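# Fit two printed parts on jig pins, or press CALL

## Task

This is the day's final kit. Seat both loose printed parts on their matching pins in the jig, arranged the way the drawing shows. If the kit turns out to be one that should not be assembled, do not touch its parts. Instead, close a gripper and keep the blue CALL button pressed with it for about one second, leaving every part where it lies.

## Robot and tools

Robot: two arms, left_arm and right_arm, each with a two-finger gripper. In the scene frame the origin sits at table-top height, halfway between the arms' nominal bases. +z points up, +x points out over the table, and left_arm is on the +y side. Arm names do not match image left and right. Calibrated base poses: left_arm at (+0.042, +0.297, 0) m, quat_wxyz (+1.000, 0, 0, +0.020); right_arm at (-0.008, -0.340, 0) m, quat_wxyz (+1.000, 0, 0, -0.003).

Frames: each arm reports its hand pose, velocities, targets and wrist-camera pose in its own base frame. Fixed cameras and the table use the scene frame. Motion offsets run along the arm's own base axes, and rotations pivot about its Hand target position. Fingers point along the gripper's +z and separate along its y. end_effector_position is the midpoint between the pads, roughly 1 cm short of the tips. Reported poses may be off by a few cm, more at long reach.

Row layout, shared by execute_actions and move: one flat list of 14 numbers covering both arms, each in [-1, 1]. Positions 1-7 are left_arm: dx, dy, dz, rx, ry, rz, opening. Positions 8-14 are the same seven for right_arm. dx..rz are offsets, not poses, measured from that arm's Hand target when the action or move began; 1.0 equals 0.6 m or 180 degrees, and rx, ry, rz form one rotation vector. Translations longer than 1.0 are scaled down along their direction. opening is absolute: +1 fully open (0.094 m), -1 closed. Writing six zeros re-requests the current Hand target; every arm needs its opening written in every row, since 0 means half open, not unchanged.

execute_actions(actions, cameras): actions is a list of actions, each a table of at most 15 rows, one row per 1/30 s step; a short table repeats its last row to fill 15 steps. Every row in an action counts from the action's start, not from the previous row, while a new action or call starts from the updated Hand target, so the same offset sent twice moves twice. Each action lasts 0.5 s. Images are returned only for an empty actions list or when cameras names them. Names: cam_high, cam_over, cam_left_wrist, cam_right_wrist (each 896x504), or ["all"]; an unknown name invalidates the call.

move(target, speed, blend, opening_speed, grip_force, blocking, cameras): target is one 14-number row or a list of up to 15 rows, all offsets counted from the same starting Hand targets. Grippers travel in straight lines and take the shorter rotation. speed is each arm's peak in m/s, 0.002 to 4.3, default 0.25 (rotation capped at twice that in rad/s); one value or one per target. blend, in m, rounds corners of a list; 0 stops at each point. opening_speed is how fast the opening command changes per second on the -1..+1 scale, at least 0.2. grip_force is a per-pad force cap in N, 10 to 50, one value or one per arm; it persists, and low values close slowly. blocking=false returns after about 0.5 s while the motion continues. A move lasts at least 0.5 s, its paths are cut off at 10 s, and it does not avoid obstacles or the other arm. The result adds a move: line giving the ending (done, off_target, moving, held, fault) and any limits (paced means the sent pose was clipped; held means steps were withheld). An arm not named in the ending finished within 10 mm and 2 degrees.

wait(seconds): 0 to 10 s with commands held; a running move keeps going. stop(): brakes a running move. zoom_image(camera, region): region [x0, y0, x1, y1] in pixels of that camera's latest image, origin top-left, no more than 504 wide or tall. finished_scene(scene=1): ends the scene for good; the result must hold without the robot.

Result lines: end_effector_position (m) and end_effector_quat_wxyz per arm in its base frame; Hand target, the last commanded pose after clipping and the base for the next offsets; Tool commands, the current opening commands; grip_measured, finger opening on the command scale (reads up to about 2.5 mm wide when empty, a bit narrow on a firmly held part); grip_effort_nm, gripper motor effort, negative closing, not a pad force; Joint positions (last entry is opening in m); joint torques, positive toward larger angle, including arm weight; Joint velocities, possibly shown as within noise; step readings for action calls. MOTOR HOT warns of heat; OVER-TEMPERATURE FAULT means that arm has gone limp for 30-60 s.

Behaviour and cautions: grippers often rest a few cm short of the command due to friction and weight; send the remaining distance as a new offset. Each step the commanded orientation is limited to 40 degrees from the measured one. A blocked arm keeps pushing until commanded back. Never let the arms, grippers or wrist cameras touch each other, and never close one gripper on the other's fingers. Avoid routing a path near an arm's own base. Move slowly near contact; faster moves and targets set deep past a surface push harder. Do not drop parts, release them while moving, or let anything leave the table. Avoid long holds with outstretched arms or pushing at unreachable poses, which overheat motors. To release, command an opening clearly above grip_measured.

Each tool is called after "Call:" as a command line: name --argument value for each argument, lists and objects as JSON in quotes; but a table of rows of numbers goes row by row, as --pt "numbers of a row", without its own name.

## Session

Call:
execute_actions --actions '[]'

Scene clock: 0.00 s.
left_arm: end_effector_position=(+0.4066, -0.2879, +0.3189) grip_measured=+1.000 grip_effort_nm=n/a end_effector_quat_wxyz=(+0.420, -0.316, +0.846, +0.086) | right_arm: end_effector_position=(+0.2632, +0.2314, +0.2305) grip_measured=+1.000 grip_effort_nm=n/a end_effector_quat_wxyz=(+0.407, +0.242, +0.873, -0.114)
Joint positions: left_arm=[-0.887 1.52 1.493 -1.393 -0.877 -1.53 0.094] | right_arm=[1.112 1.265 1.011 -1.414 0.869 1.697 0.094]
Joint velocities: within noise
Joint torques (N m): no reading
Heat: left arm: hottest wrist pitch 31 °C; right arm: hottest waist 33 °C.
Hand target: left_arm +0.4123, -0.2908, +0.3316; +0.427, -0.322, +0.842, +0.074 | right_arm +0.2663, +0.2404, +0.2446; +0.413, +0.246, +0.872, -0.094
Tool commands: left_gripper/opening=+1.0 right_gripper/opening=+1.0

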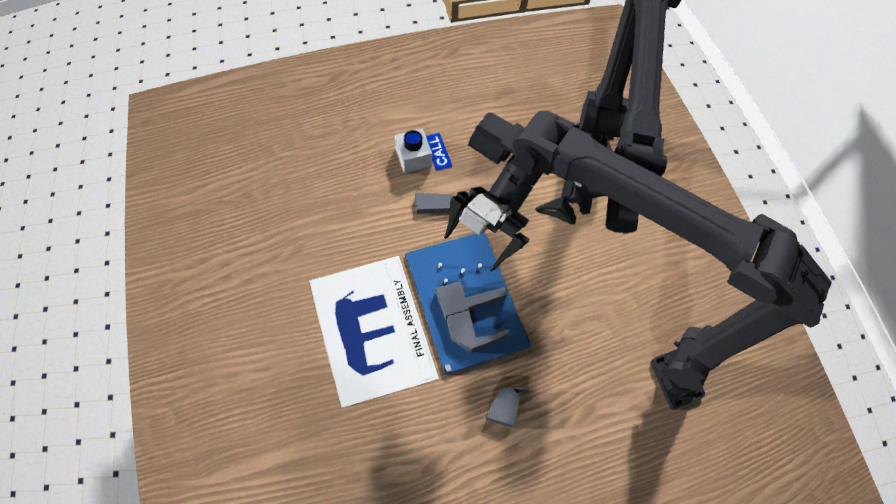

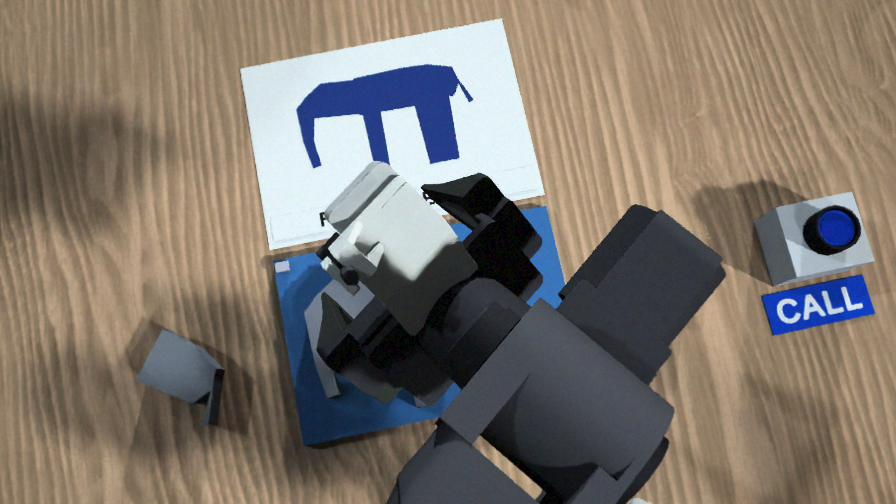

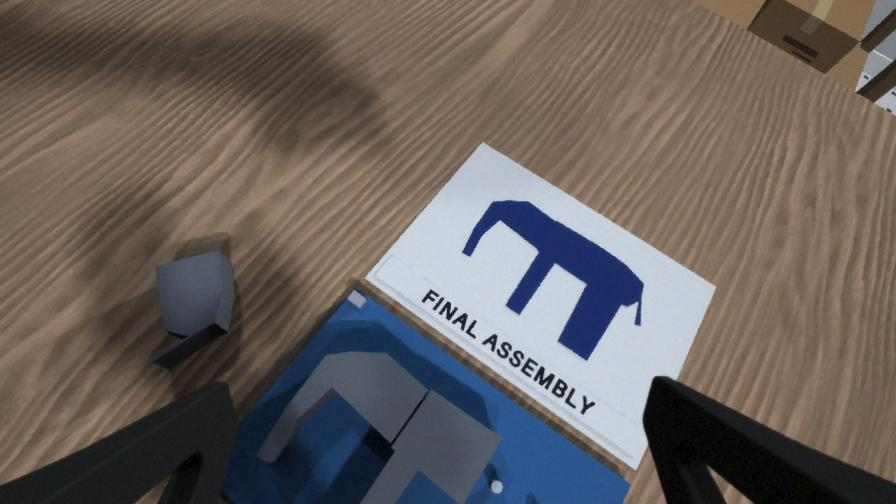

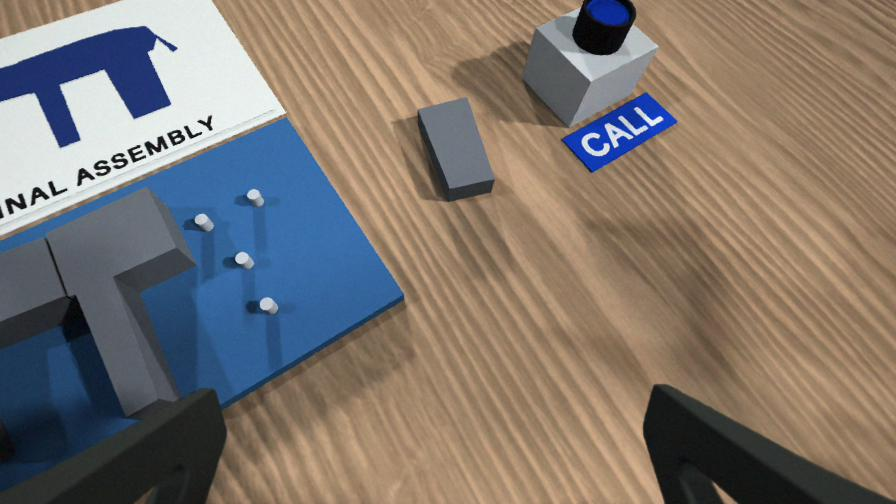

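Call:
zoom_image --camera "cam_right_wrist" --region '[0, 0, 500, 480]'

Call:
zoom_image --camera "cam_over" --region '[100, 270, 340, 460]'

Call:
zoom_image --camera "cam_left_wrist" --region '[100, 200, 500, 500]'

Call:
zoom_image --camera "cam_high" --region '[300, 170, 560, 450]'

Call:
zoom_image --camera "cam_over" --region '[230, 10, 560, 260]'

Scaled by 1.008 from the camera's 896x504 image, which has a finer 1280x720 frame.

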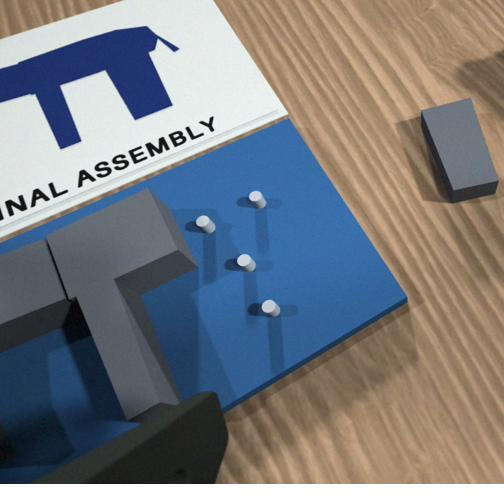

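Scaled by 2.100 from the camera's 896x504 image, which has a finer 1280x720 frame.

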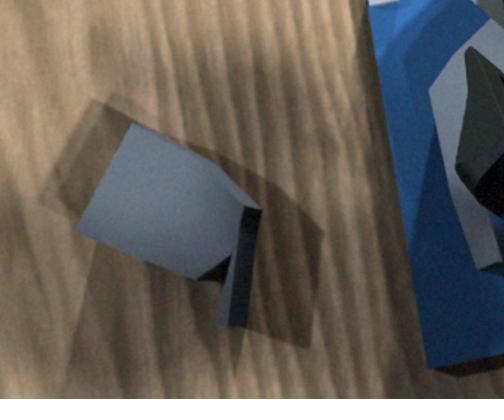

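Scaled by 1.260 from the camera's 896x504 image, which has a finer 1280x720 frame.

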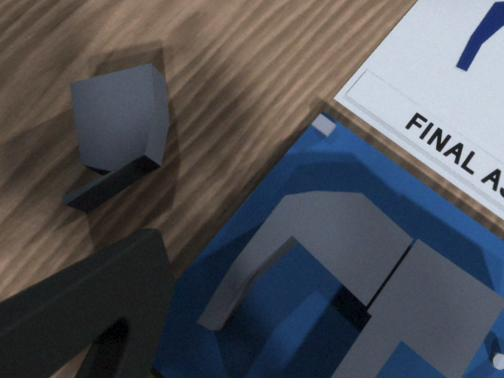

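Scaled by 1.800 from the camera's 896x504 image, which has a finer 1280x720 frame.

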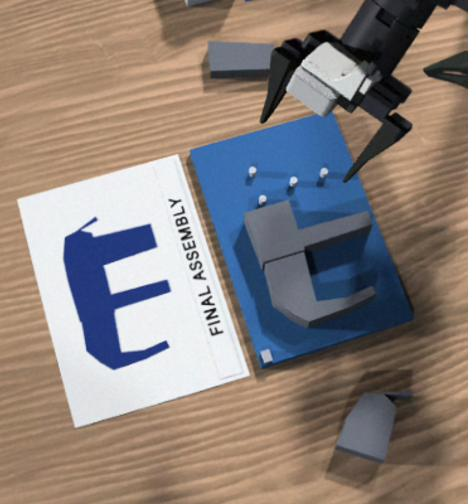

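Scaled by 1.527 from the camera's 896x504 image, which has a finer 1280x720 frame.

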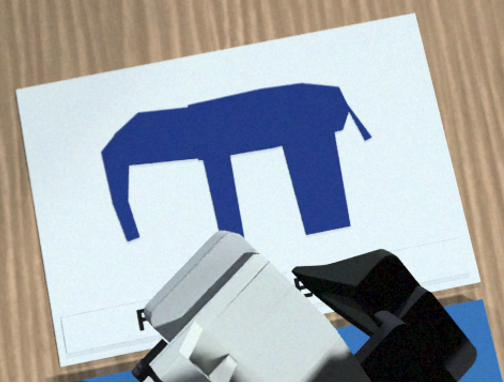

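Call:
move --target '[-0.26,0.39,-0.05,-0.0497,0.287,-0.2166,1,0.07,-0.25,0.092,0.0625,0.2748,0.1636,1]' --speed 0.4 --cameras '["all"]'

Scene clock: 65.40 s.
left_arm: end_effector_position=(+0.2591, -0.0600, +0.2955) grip_measured=+1.000 grip_effort_nm=0.01 end_effector_quat_wxyz=(+0.008, -0.002, +1.000, +0.002) | right_arm: end_effector_position=(+0.2932, +0.0877, +0.2766) grip_measured=+1.000 grip_effort_nm=-0.02 end_effector_quat_wxyz=(-0.025, +0.004, +1.000, -0.008)
Joint positions: left_arm=[-0.23 1.027 1.168 -1.697 -0.007 -0.234 0.094] | right_arm=[0.292 1.173 1.221 -1.672 0.001 0.301 0.094]
Joint torques (N m): left_arm=[0.56 -3.9 8.34 -0.4 -0.06 0.03] | right_arm=[-1.96 -5.95 14.93 -0.4 0 -0.14]
Heat: left arm: hottest elbow 32 °C; right arm: hottest elbow 39 °C.
Hand target: left_arm +0.2563, -0.0568, +0.3016; +0.000, +0.000, +1.000, +0.000 | right_arm +0.3083, +0.0904, +0.2998; +0.000, +0.000, +1.000, +0.000
Off the commanded pose: left_arm 0.007 m, 1 deg | right_arm 0.028 m, 3 deg.
joint sent to its limit (left arm) — joint 4 (wrist pitch), lower limit. The joint targets are off in position, not in orientation.
move: off_target (right_arm)

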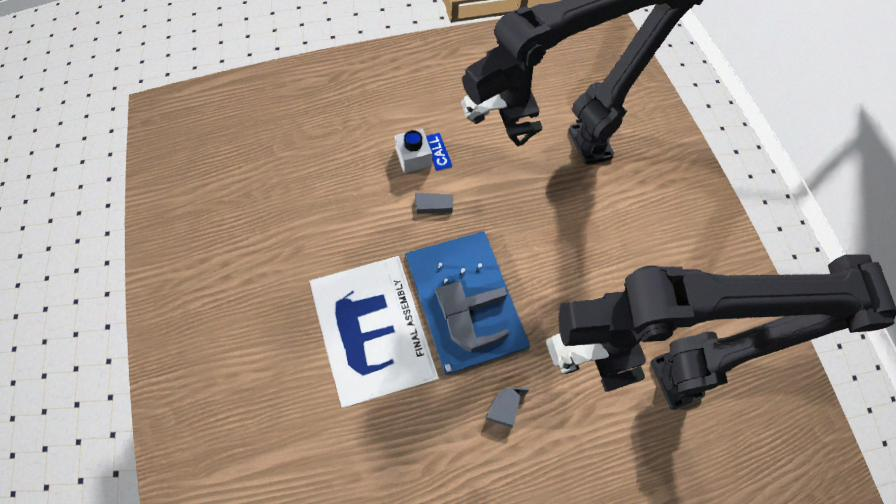

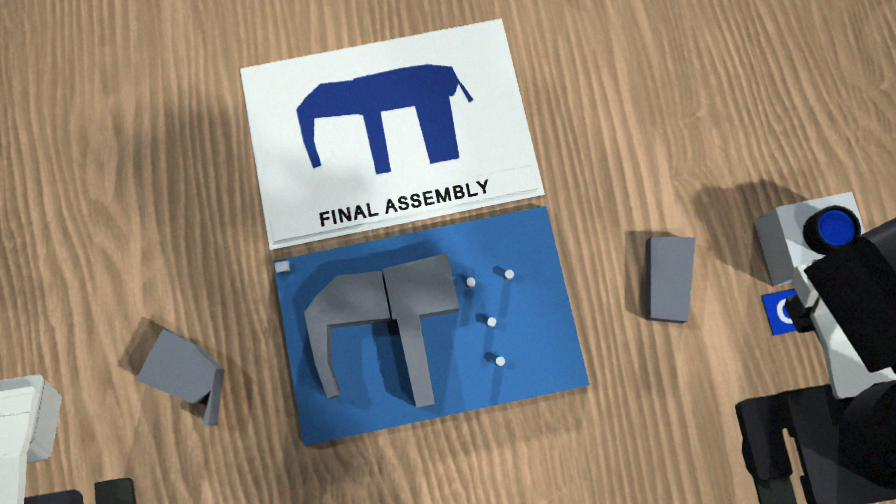

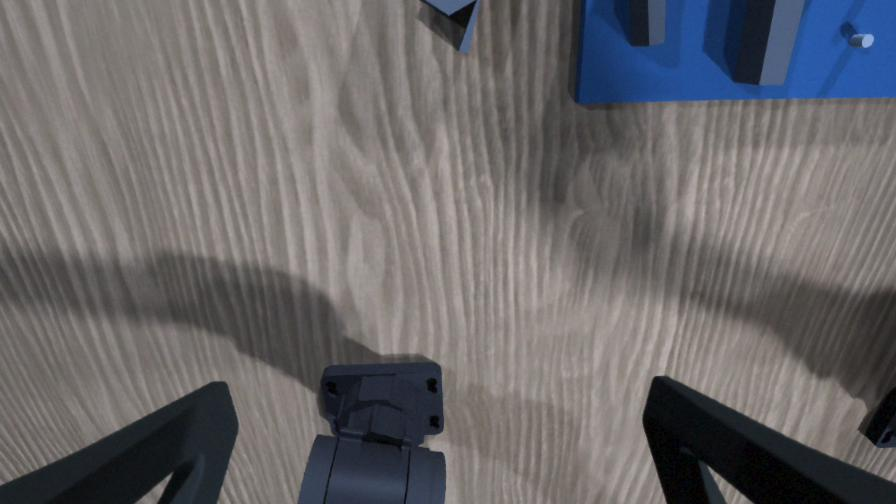

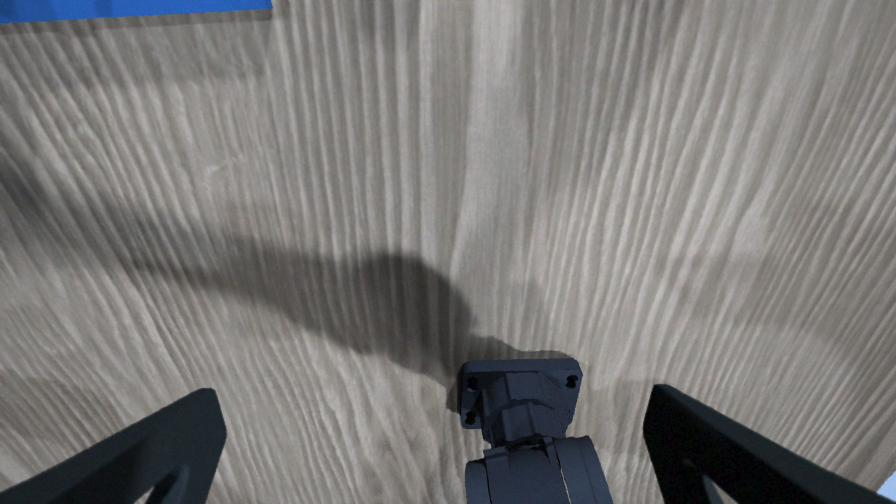

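Call:
zoom_image --camera "cam_over" --region '[250, 190, 610, 460]'

Call:
zoom_image --camera "cam_over" --region '[110, 300, 270, 450]'

Call:
zoom_image --camera "cam_over" --region '[230, 10, 560, 250]'

Call:
zoom_image --camera "cam_over" --region '[600, 180, 760, 350]'

Call:
zoom_image --camera "cam_high" --region '[380, 170, 560, 450]'

Scaled by 1.400 from the camera's 896x504 image, which has a finer 1280x720 frame.

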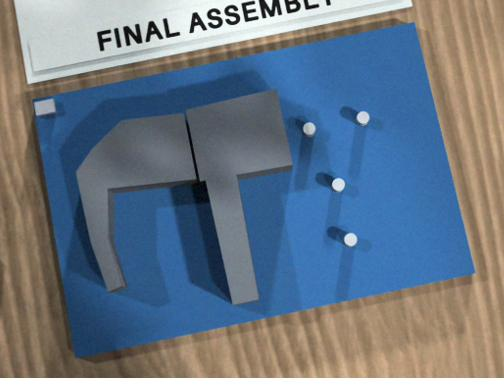

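Scaled by 3.150 from the camera's 896x504 image, which has a finer 1280x720 frame.

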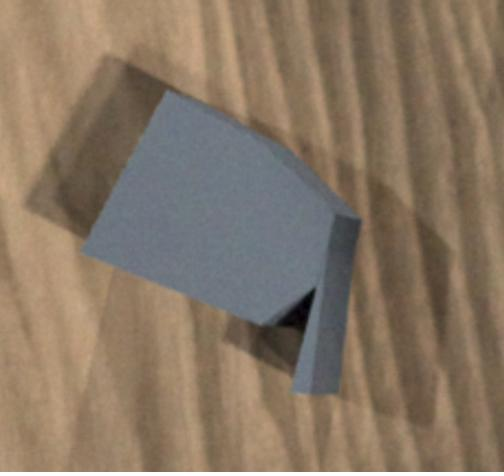

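Scaled by 1.527 from the camera's 896x504 image, which has a finer 1280x720 frame.

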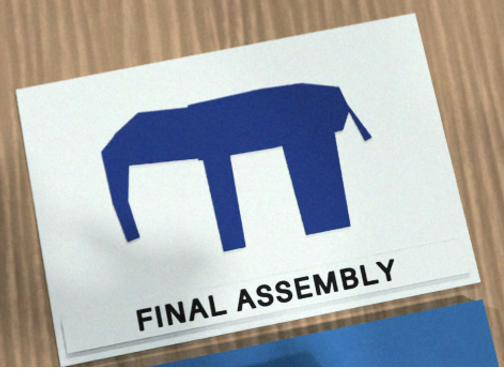

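Scaled by 2.965 from the camera's 896x504 image, which has a finer 1280x720 frame.

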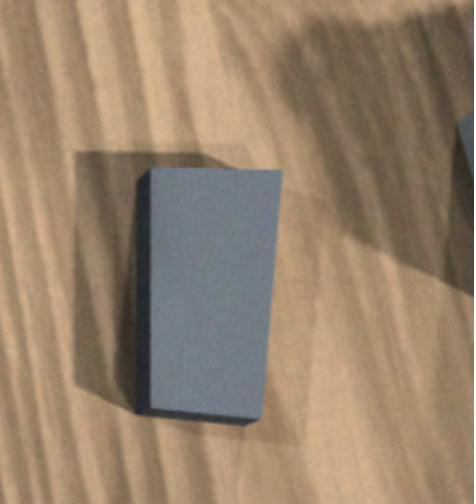

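Scaled by 1.800 from the camera's 896x504 image, which has a finer 1280x720 frame.

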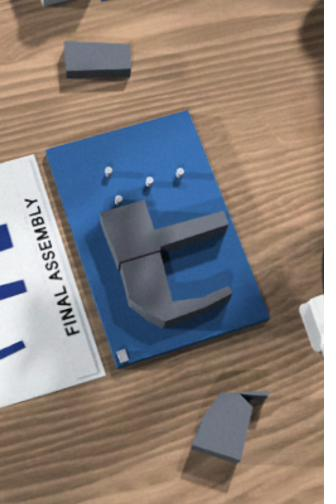

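Call:
move --target '[0.10,0.02,-0.2,0,0,-0.65,1,0.25,0.02,-0.19,0,0,-0.012,1]' --speed 0.5 --cameras '["all"]'

Scene clock: 216.77 s.
left_arm: end_effector_position=(+0.3089, -0.0488, +0.1830) grip_measured=+1.000 grip_effort_nm=0.00 end_effector_quat_wxyz=(-0.007, +0.853, +0.521, -0.002) | right_arm: end_effector_position=(+0.4299, +0.1022, +0.1674) grip_measured=+1.000 grip_effort_nm=-0.02 end_effector_quat_wxyz=(-0.035, +0.019, +0.999, -0.009)
Joint positions: left_arm=[-0.16 1.182 0.982 -1.382 -0.008 1.885 0.094] | right_arm=[0.234 1.57 1.321 -1.393 -0.001 0.272 0.094]
Joint torques (N m): left_arm=[1.08 -4.13 7.9 0.38 0.05 0.1] | right_arm=[-1.96 -12.34 14.3 0.36 0.01 -0.14]
Heat: left arm: hottest elbow 30 °C; right arm: hottest elbow 57 °C.
Hand target: left_arm +0.3163, -0.0448, +0.1816; +0.000, +0.853, +0.522, +0.000 | right_arm +0.4583, +0.1024, +0.1858; +0.000, +0.019, +1.000, +0.000
Off the commanded pose: left_arm 0.009 m, 1 deg | right_arm 0.034 m, 4 deg.
move: off_target (right_arm)

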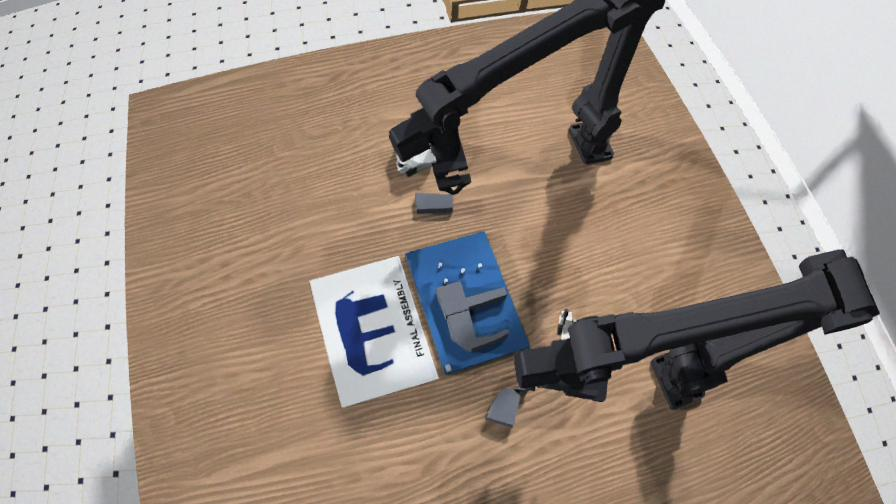

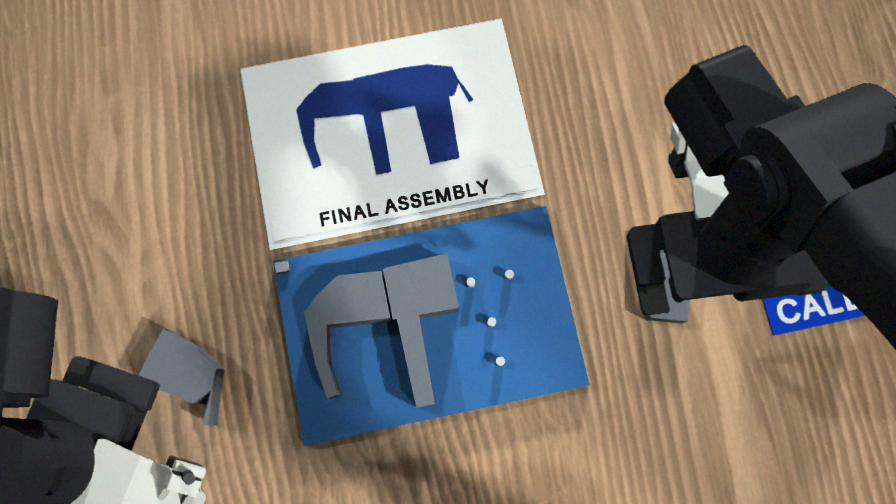

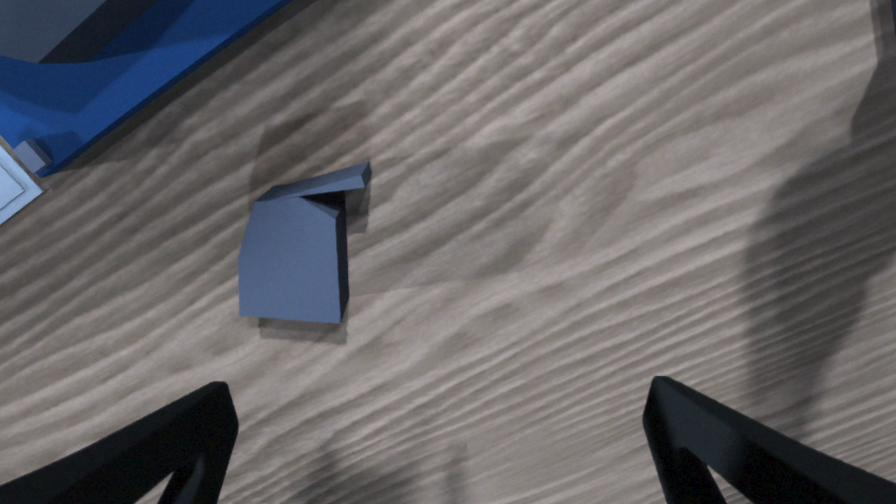

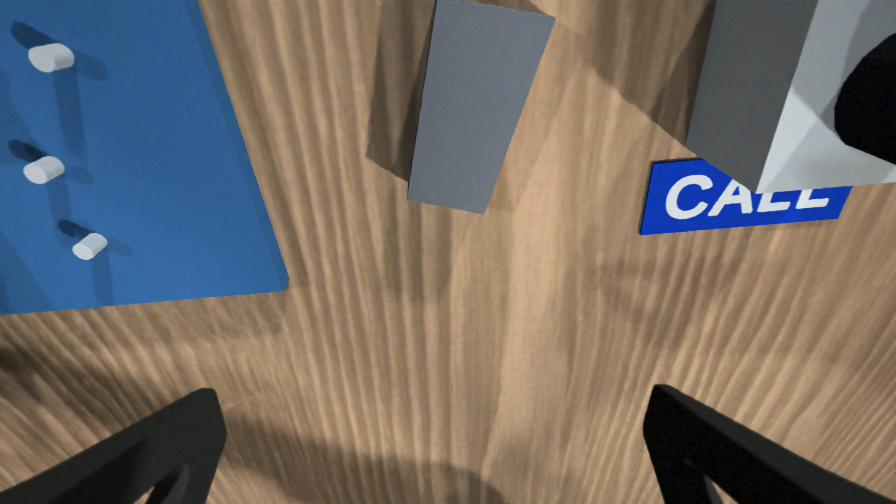

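Call:
move --target '[0.118,-0.062,-0.117,0,0,0,1,0.033,-0.029,-0.096,0,-0.022,0,1]' --speed 0.3 --cameras '["cam_left_wrist","cam_right_wrist"]'

Scene clock: 251.00 s.
left_arm: end_effector_position=(+0.3667, -0.0737, +0.1004) grip_measured=+1.000 grip_effort_nm=0.00 end_effector_quat_wxyz=(-0.019, +0.855, +0.519, -0.016) | right_arm: end_effector_position=(+0.4716, +0.0861, +0.1306) grip_measured=+1.000 grip_effort_nm=-0.02 end_effector_quat_wxyz=(+0.026, +0.024, +0.999, +0.003)
Joint positions: left_arm=[-0.2 1.448 0.996 -1.169 -0.005 1.851 0.094] | right_arm=[0.184 1.615 1.275 -1.178 0.005 0.232 0.094]
Joint torques (N m): left_arm=[-1.9 -7.36 10.28 -0.06 -0.01 -0.1] | right_arm=[-1.67 -13.45 8.54 0.68 0.24 -0.15]
Heat: left arm: hottest elbow 30 °C; right arm: hottest elbow 59 °C.
Hand target: left_arm +0.3871, -0.0820, +0.1114; +0.000, +0.853, +0.522, +0.000 | right_arm +0.4781, +0.0850, +0.1282; +0.034, +0.019, +0.999, +0.001
Off the commanded pose: left_arm 0.025 m, 3 deg | right_arm 0.007 m, 1 deg.
move: off_target (left_arm)
Images, in order (width x height): cam_left_wrist 896x504, cam_right_wrist 896x504.

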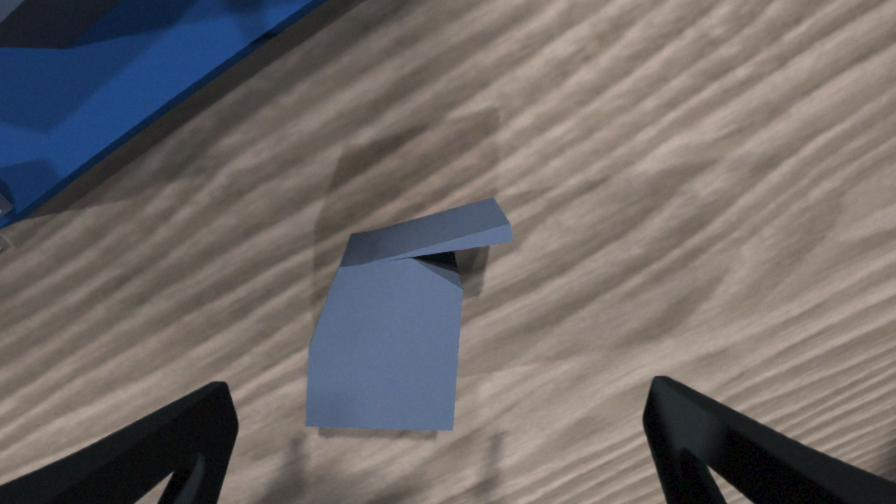

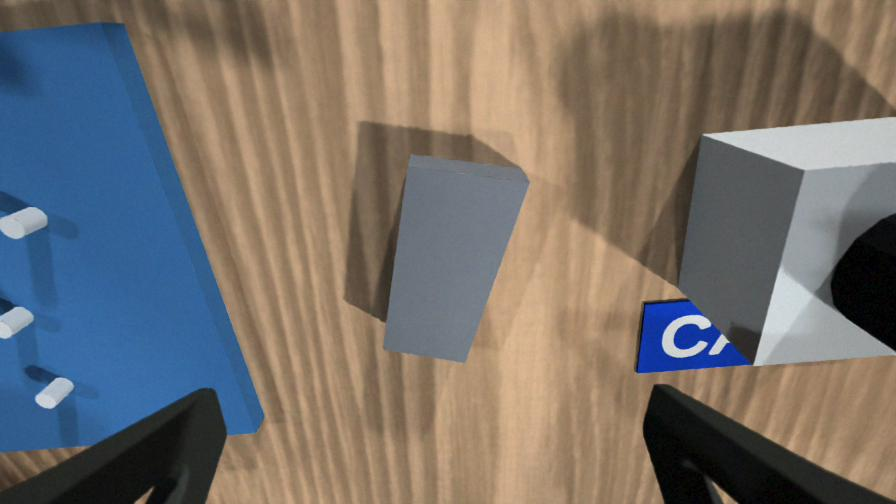

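Call:
move --target '[0.025,-0.013,-0.085,-0.005,-0.015,-0.025,1,0.014,-0.005,-0.1,0,0,-0.062,0.5]' --speed 0.2 --cameras '["all"]'

Scene clock: 297.30 s.
left_arm: end_effector_position=(+0.3969, -0.0807, +0.0633) grip_measured=+1.000 grip_effort_nm=0.00 end_effector_quat_wxyz=(+0.012, +0.864, +0.503, +0.014) | right_arm: end_effector_position=(+0.4801, +0.0855, +0.0712) grip_measured=+0.502 grip_effort_nm=-0.11 end_effector_quat_wxyz=(+0.026, +0.106, +0.994, -0.001)
Joint positions: left_arm=[-0.2 1.521 0.967 -0.979 -0.001 1.888 0.094] | right_arm=[0.184 1.699 1.213 -1.035 0.018 0.396 0.071]
Joint torques (N m): left_arm=[-1.38 -8 7.13 0.43 0.09 0.12] | right_arm=[-2.02 -14.15 7.95 0.65 0.32 0.01]
Heat: left arm: hottest elbow 36 °C; right arm: hottest elbow 46 °C.
Hand target: left_arm +0.4021, -0.0898, +0.0604; +0.019, +0.872, +0.488, +0.016 | right_arm +0.4865, +0.0820, +0.0682; +0.034, +0.116, +0.993, -0.003
Off the commanded pose: left_arm 0.011 m, 2 deg | right_arm 0.008 m, 2 deg.
move: off_target (left_arm)

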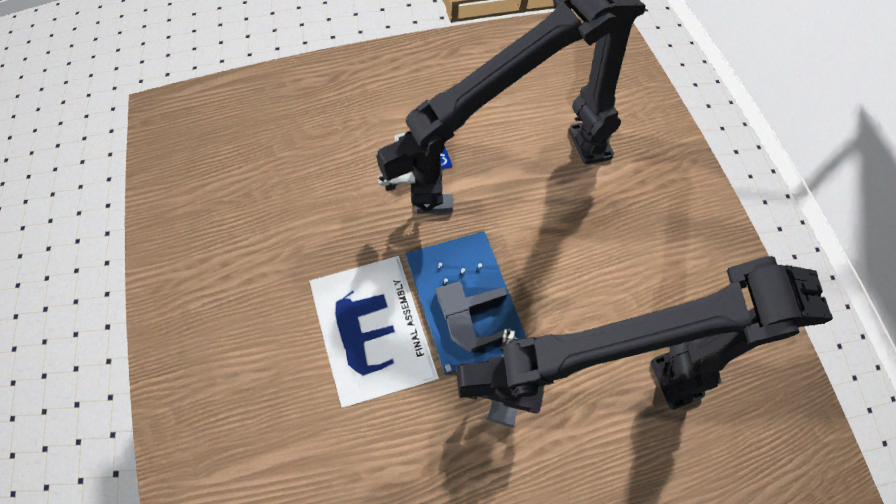

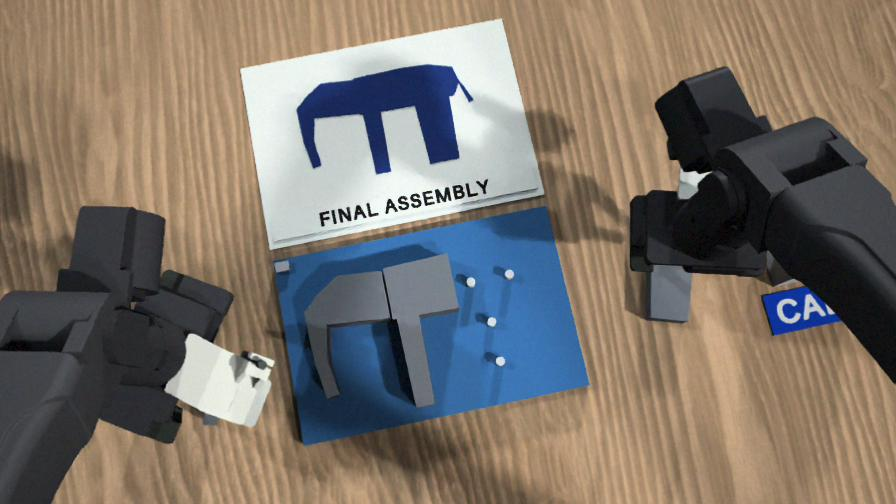

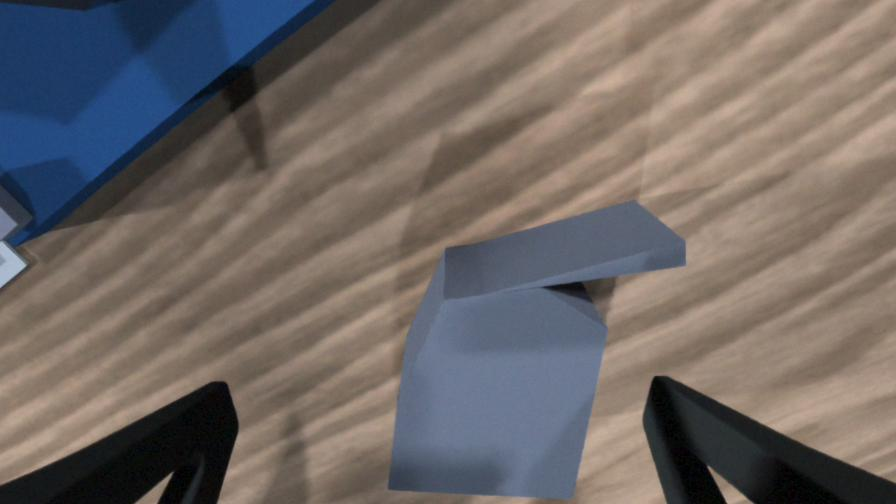

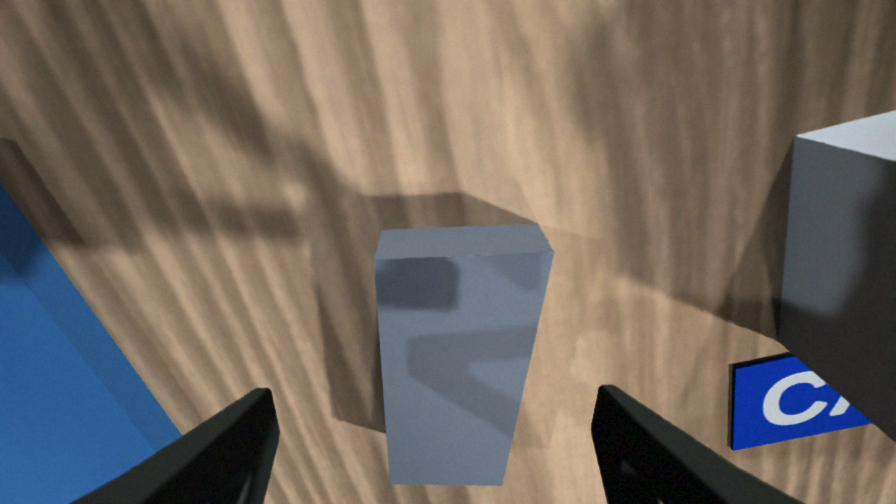

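Call:
move --target '[-0.017,0.038,-0.017,0.002,0.006,-0.022,1,-0.0025,-0.01,-0.068,0,0,-0.017,0.5]' --speed 0.15 --cameras '["cam_left_wrist","cam_right_wrist"]'

Scene clock: 333.70 s.
left_arm: end_effector_position=(+0.3852, -0.0688, +0.0514) grip_measured=+1.000 grip_effort_nm=0.00 end_effector_quat_wxyz=(+0.004, +0.887, +0.461, +0.005) | right_arm: end_effector_position=(+0.4785, +0.0832, +0.0307) grip_measured=+0.502 grip_effort_nm=-0.11 end_effector_quat_wxyz=(+0.027, +0.129, +0.991, -0.002)
Joint positions: left_arm=[-0.175 1.521 0.93 -0.967 0.001 2.007 0.094] | right_arm=[0.18 1.75 1.159 -0.931 0.021 0.439 0.071]
Joint torques (N m): left_arm=[0.32 -8.29 6.68 0.44 0.01 0.04] | right_arm=[-1.96 -14.15 7.43 0.65 0.32 0.01]
Heat: left arm: hottest elbow 32 °C; right arm: hottest elbow 42 °C.
Hand target: left_arm +0.3919, -0.0670, +0.0502; +0.012, +0.889, +0.458, +0.009 | right_arm +0.4850, +0.0760, +0.0274; +0.034, +0.143, +0.989, -0.004
Off the commanded pose: left_arm 0.007 m, 1 deg | right_arm 0.010 m, 2 deg.
move: done
Images, in order (width x height): cam_left_wrist 896x504, cam_right_wrist 896x504.

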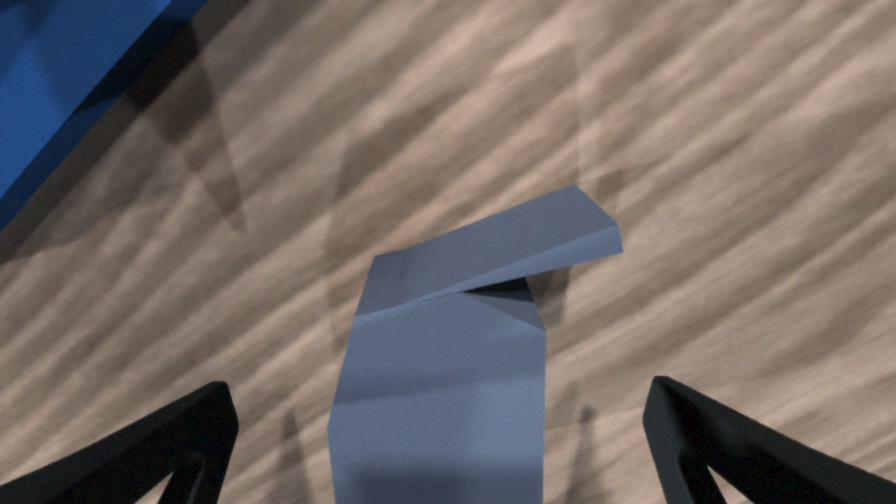

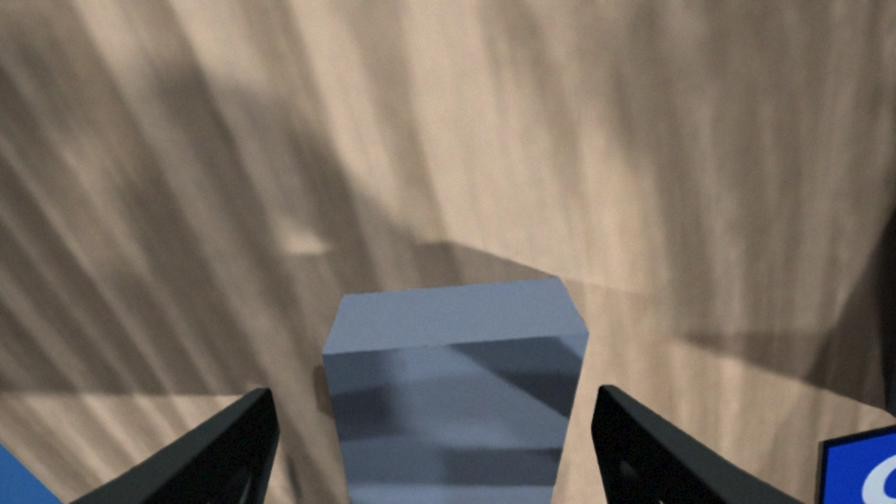

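Call:
move --pt "0.0285 0.041 0 0 0 0 1 -0.03 0.0035 0 0 0 0 0.5" --pt "0.0285 0.041 -0.035 0 0 0 1 -0.03 0.0035 -0.012 0 0 0 0.5" --speed 0.12 --blend 0.01 --cameras '["cam_left_wrist","cam_right_wrist"]'

Scene clock: 357.13 s.
left_arm: end_effector_position=(+0.3968, -0.0425, +0.0286) grip_measured=+1.000 grip_effort_nm=0.00 end_effector_quat_wxyz=(+0.002, +0.883, +0.469, +0.002) | right_arm: end_effector_position=(+0.4673, +0.0797, +0.0215) grip_measured=+0.502 grip_effort_nm=-0.10 end_effector_quat_wxyz=(+0.026, +0.140, +0.990, -0.002)
Joint positions: left_arm=[-0.105 1.583 0.93 -0.913 0.002 2.061 0.094] | right_arm=[0.177 1.739 1.115 -0.899 0.021 0.457 0.071]
Joint torques (N m): left_arm=[0.09 -7.18 7.34 0.18 -0.12 0.09] | right_arm=[-1.14 -15.27 5.9 0.72 0.29 -0.01]
Heat: left arm: hottest elbow 30 °C; right arm: hottest elbow 41 °C.
Hand target: left_arm +0.4090, -0.0424, +0.0292; +0.012, +0.889, +0.458, +0.009 | right_arm +0.4670, +0.0781, +0.0202; +0.034, +0.143, +0.989, -0.004
Off the commanded pose: left_arm 0.012 m, 2 deg | right_arm 0.002 m, 1 deg.
joint sent to its limit (left arm) — joint 6 (wrist roll), upper limit. The joint targets are off in position, not in orientation.
move: off_target (left_arm)
Images, in order (width x height): cam_left_wrist 896x504, cam_right_wrist 896x504.

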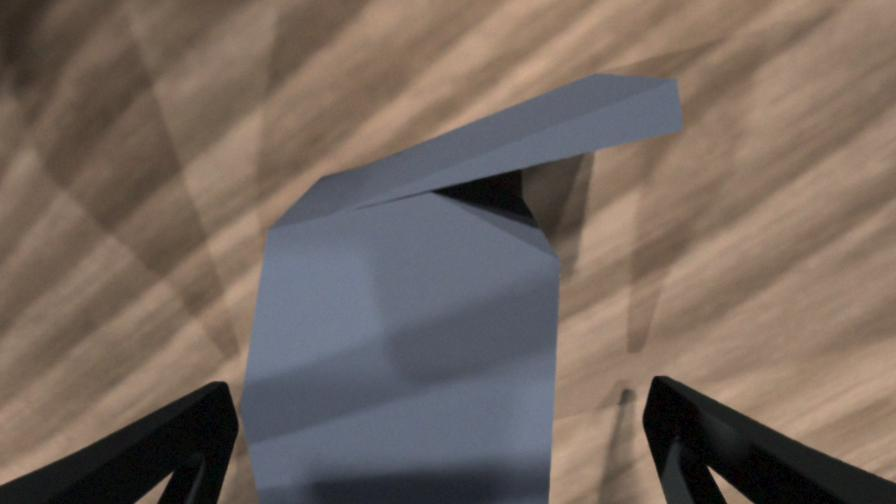

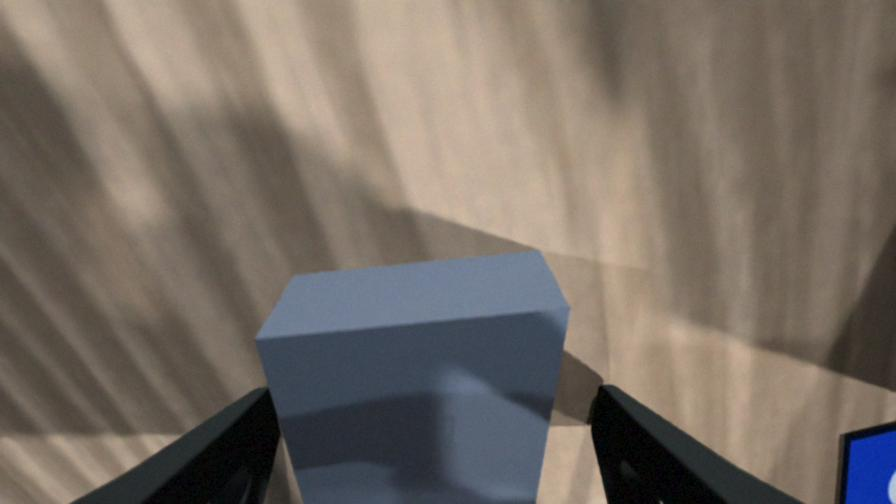

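Call:
move --pt "0.0097 -0.0067 -0.0128 0 0 0.008 1 0.0017 0.0063 0 0 0 0 0.5" --pt "0.0097 -0.0067 -0.0128 0 0 0.008 -0.3 0.0017 0.0063 0 0 0 0 -0.5" --speed 0.1 --grip_force 30 --opening_speed 0.5 --cameras '["cam_left_wrist","cam_right_wrist"]'

Scene clock: 375.67 s.
left_arm: end_effector_position=(+0.3995, -0.0431, +0.0197) grip_measured=+0.176 grip_effort_nm=-0.64 end_effector_quat_wxyz=(+0.002, +0.883, +0.469, -0.001) | right_arm: end_effector_position=(+0.4680, +0.0820, +0.0216) grip_measured=-0.089 grip_effort_nm=-0.68 end_effector_quat_wxyz=(+0.028, +0.138, +0.990, -0.002)
Joint positions: left_arm=[-0.105 1.607 0.932 -0.895 0.004 2.061 0.055] | right_arm=[0.182 1.739 1.115 -0.894 0.021 0.459 0.043]
Joint torques (N m): left_arm=[0.44 -8.18 8.09 0.25 0.07 -0.06] | right_arm=[-0.79 -14.97 6.37 0.53 0.31 0.01]
Heat: left arm: hottest elbow 30 °C; right arm: hottest elbow 40 °C.
Hand target: left_arm +0.4148, -0.0464, +0.0215; +0.012, +0.883, +0.469, +0.009 | right_arm +0.4680, +0.0819, +0.0202; +0.034, +0.143, +0.989, -0.004
Off the commanded pose: left_arm 0.016 m, 2 deg | right_arm 0.001 m, 1 deg.
grip_force (N): 30, 30
move: off_target (left_arm); target 2's new opening was sent with left_arm's hand 0.016 m and 1 deg from that target
Images, in order (width x height): cam_left_wrist 896x504, cam_right_wrist 896x504.

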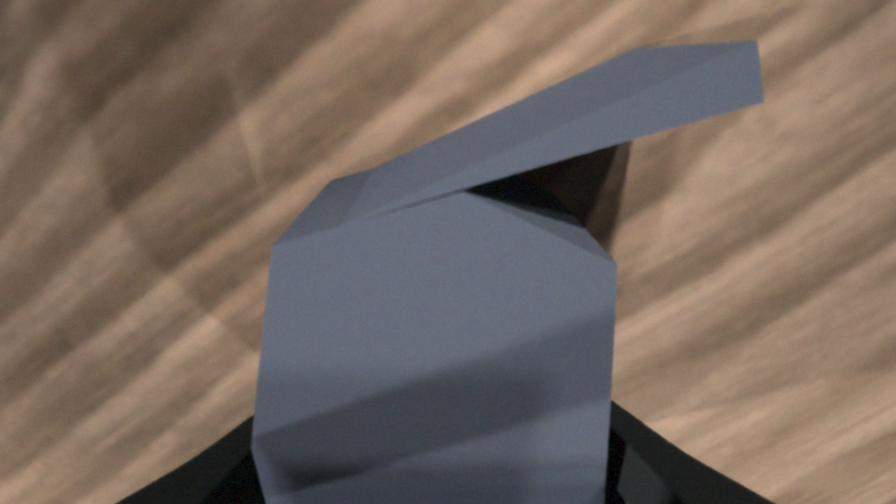

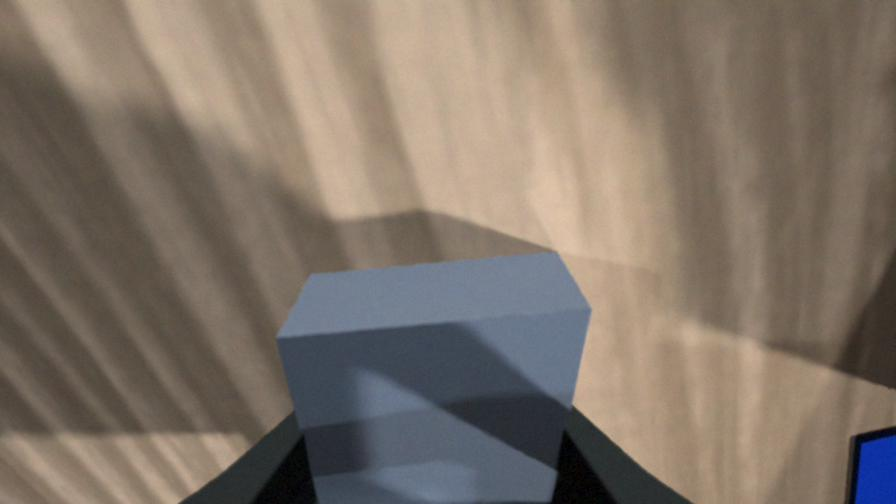

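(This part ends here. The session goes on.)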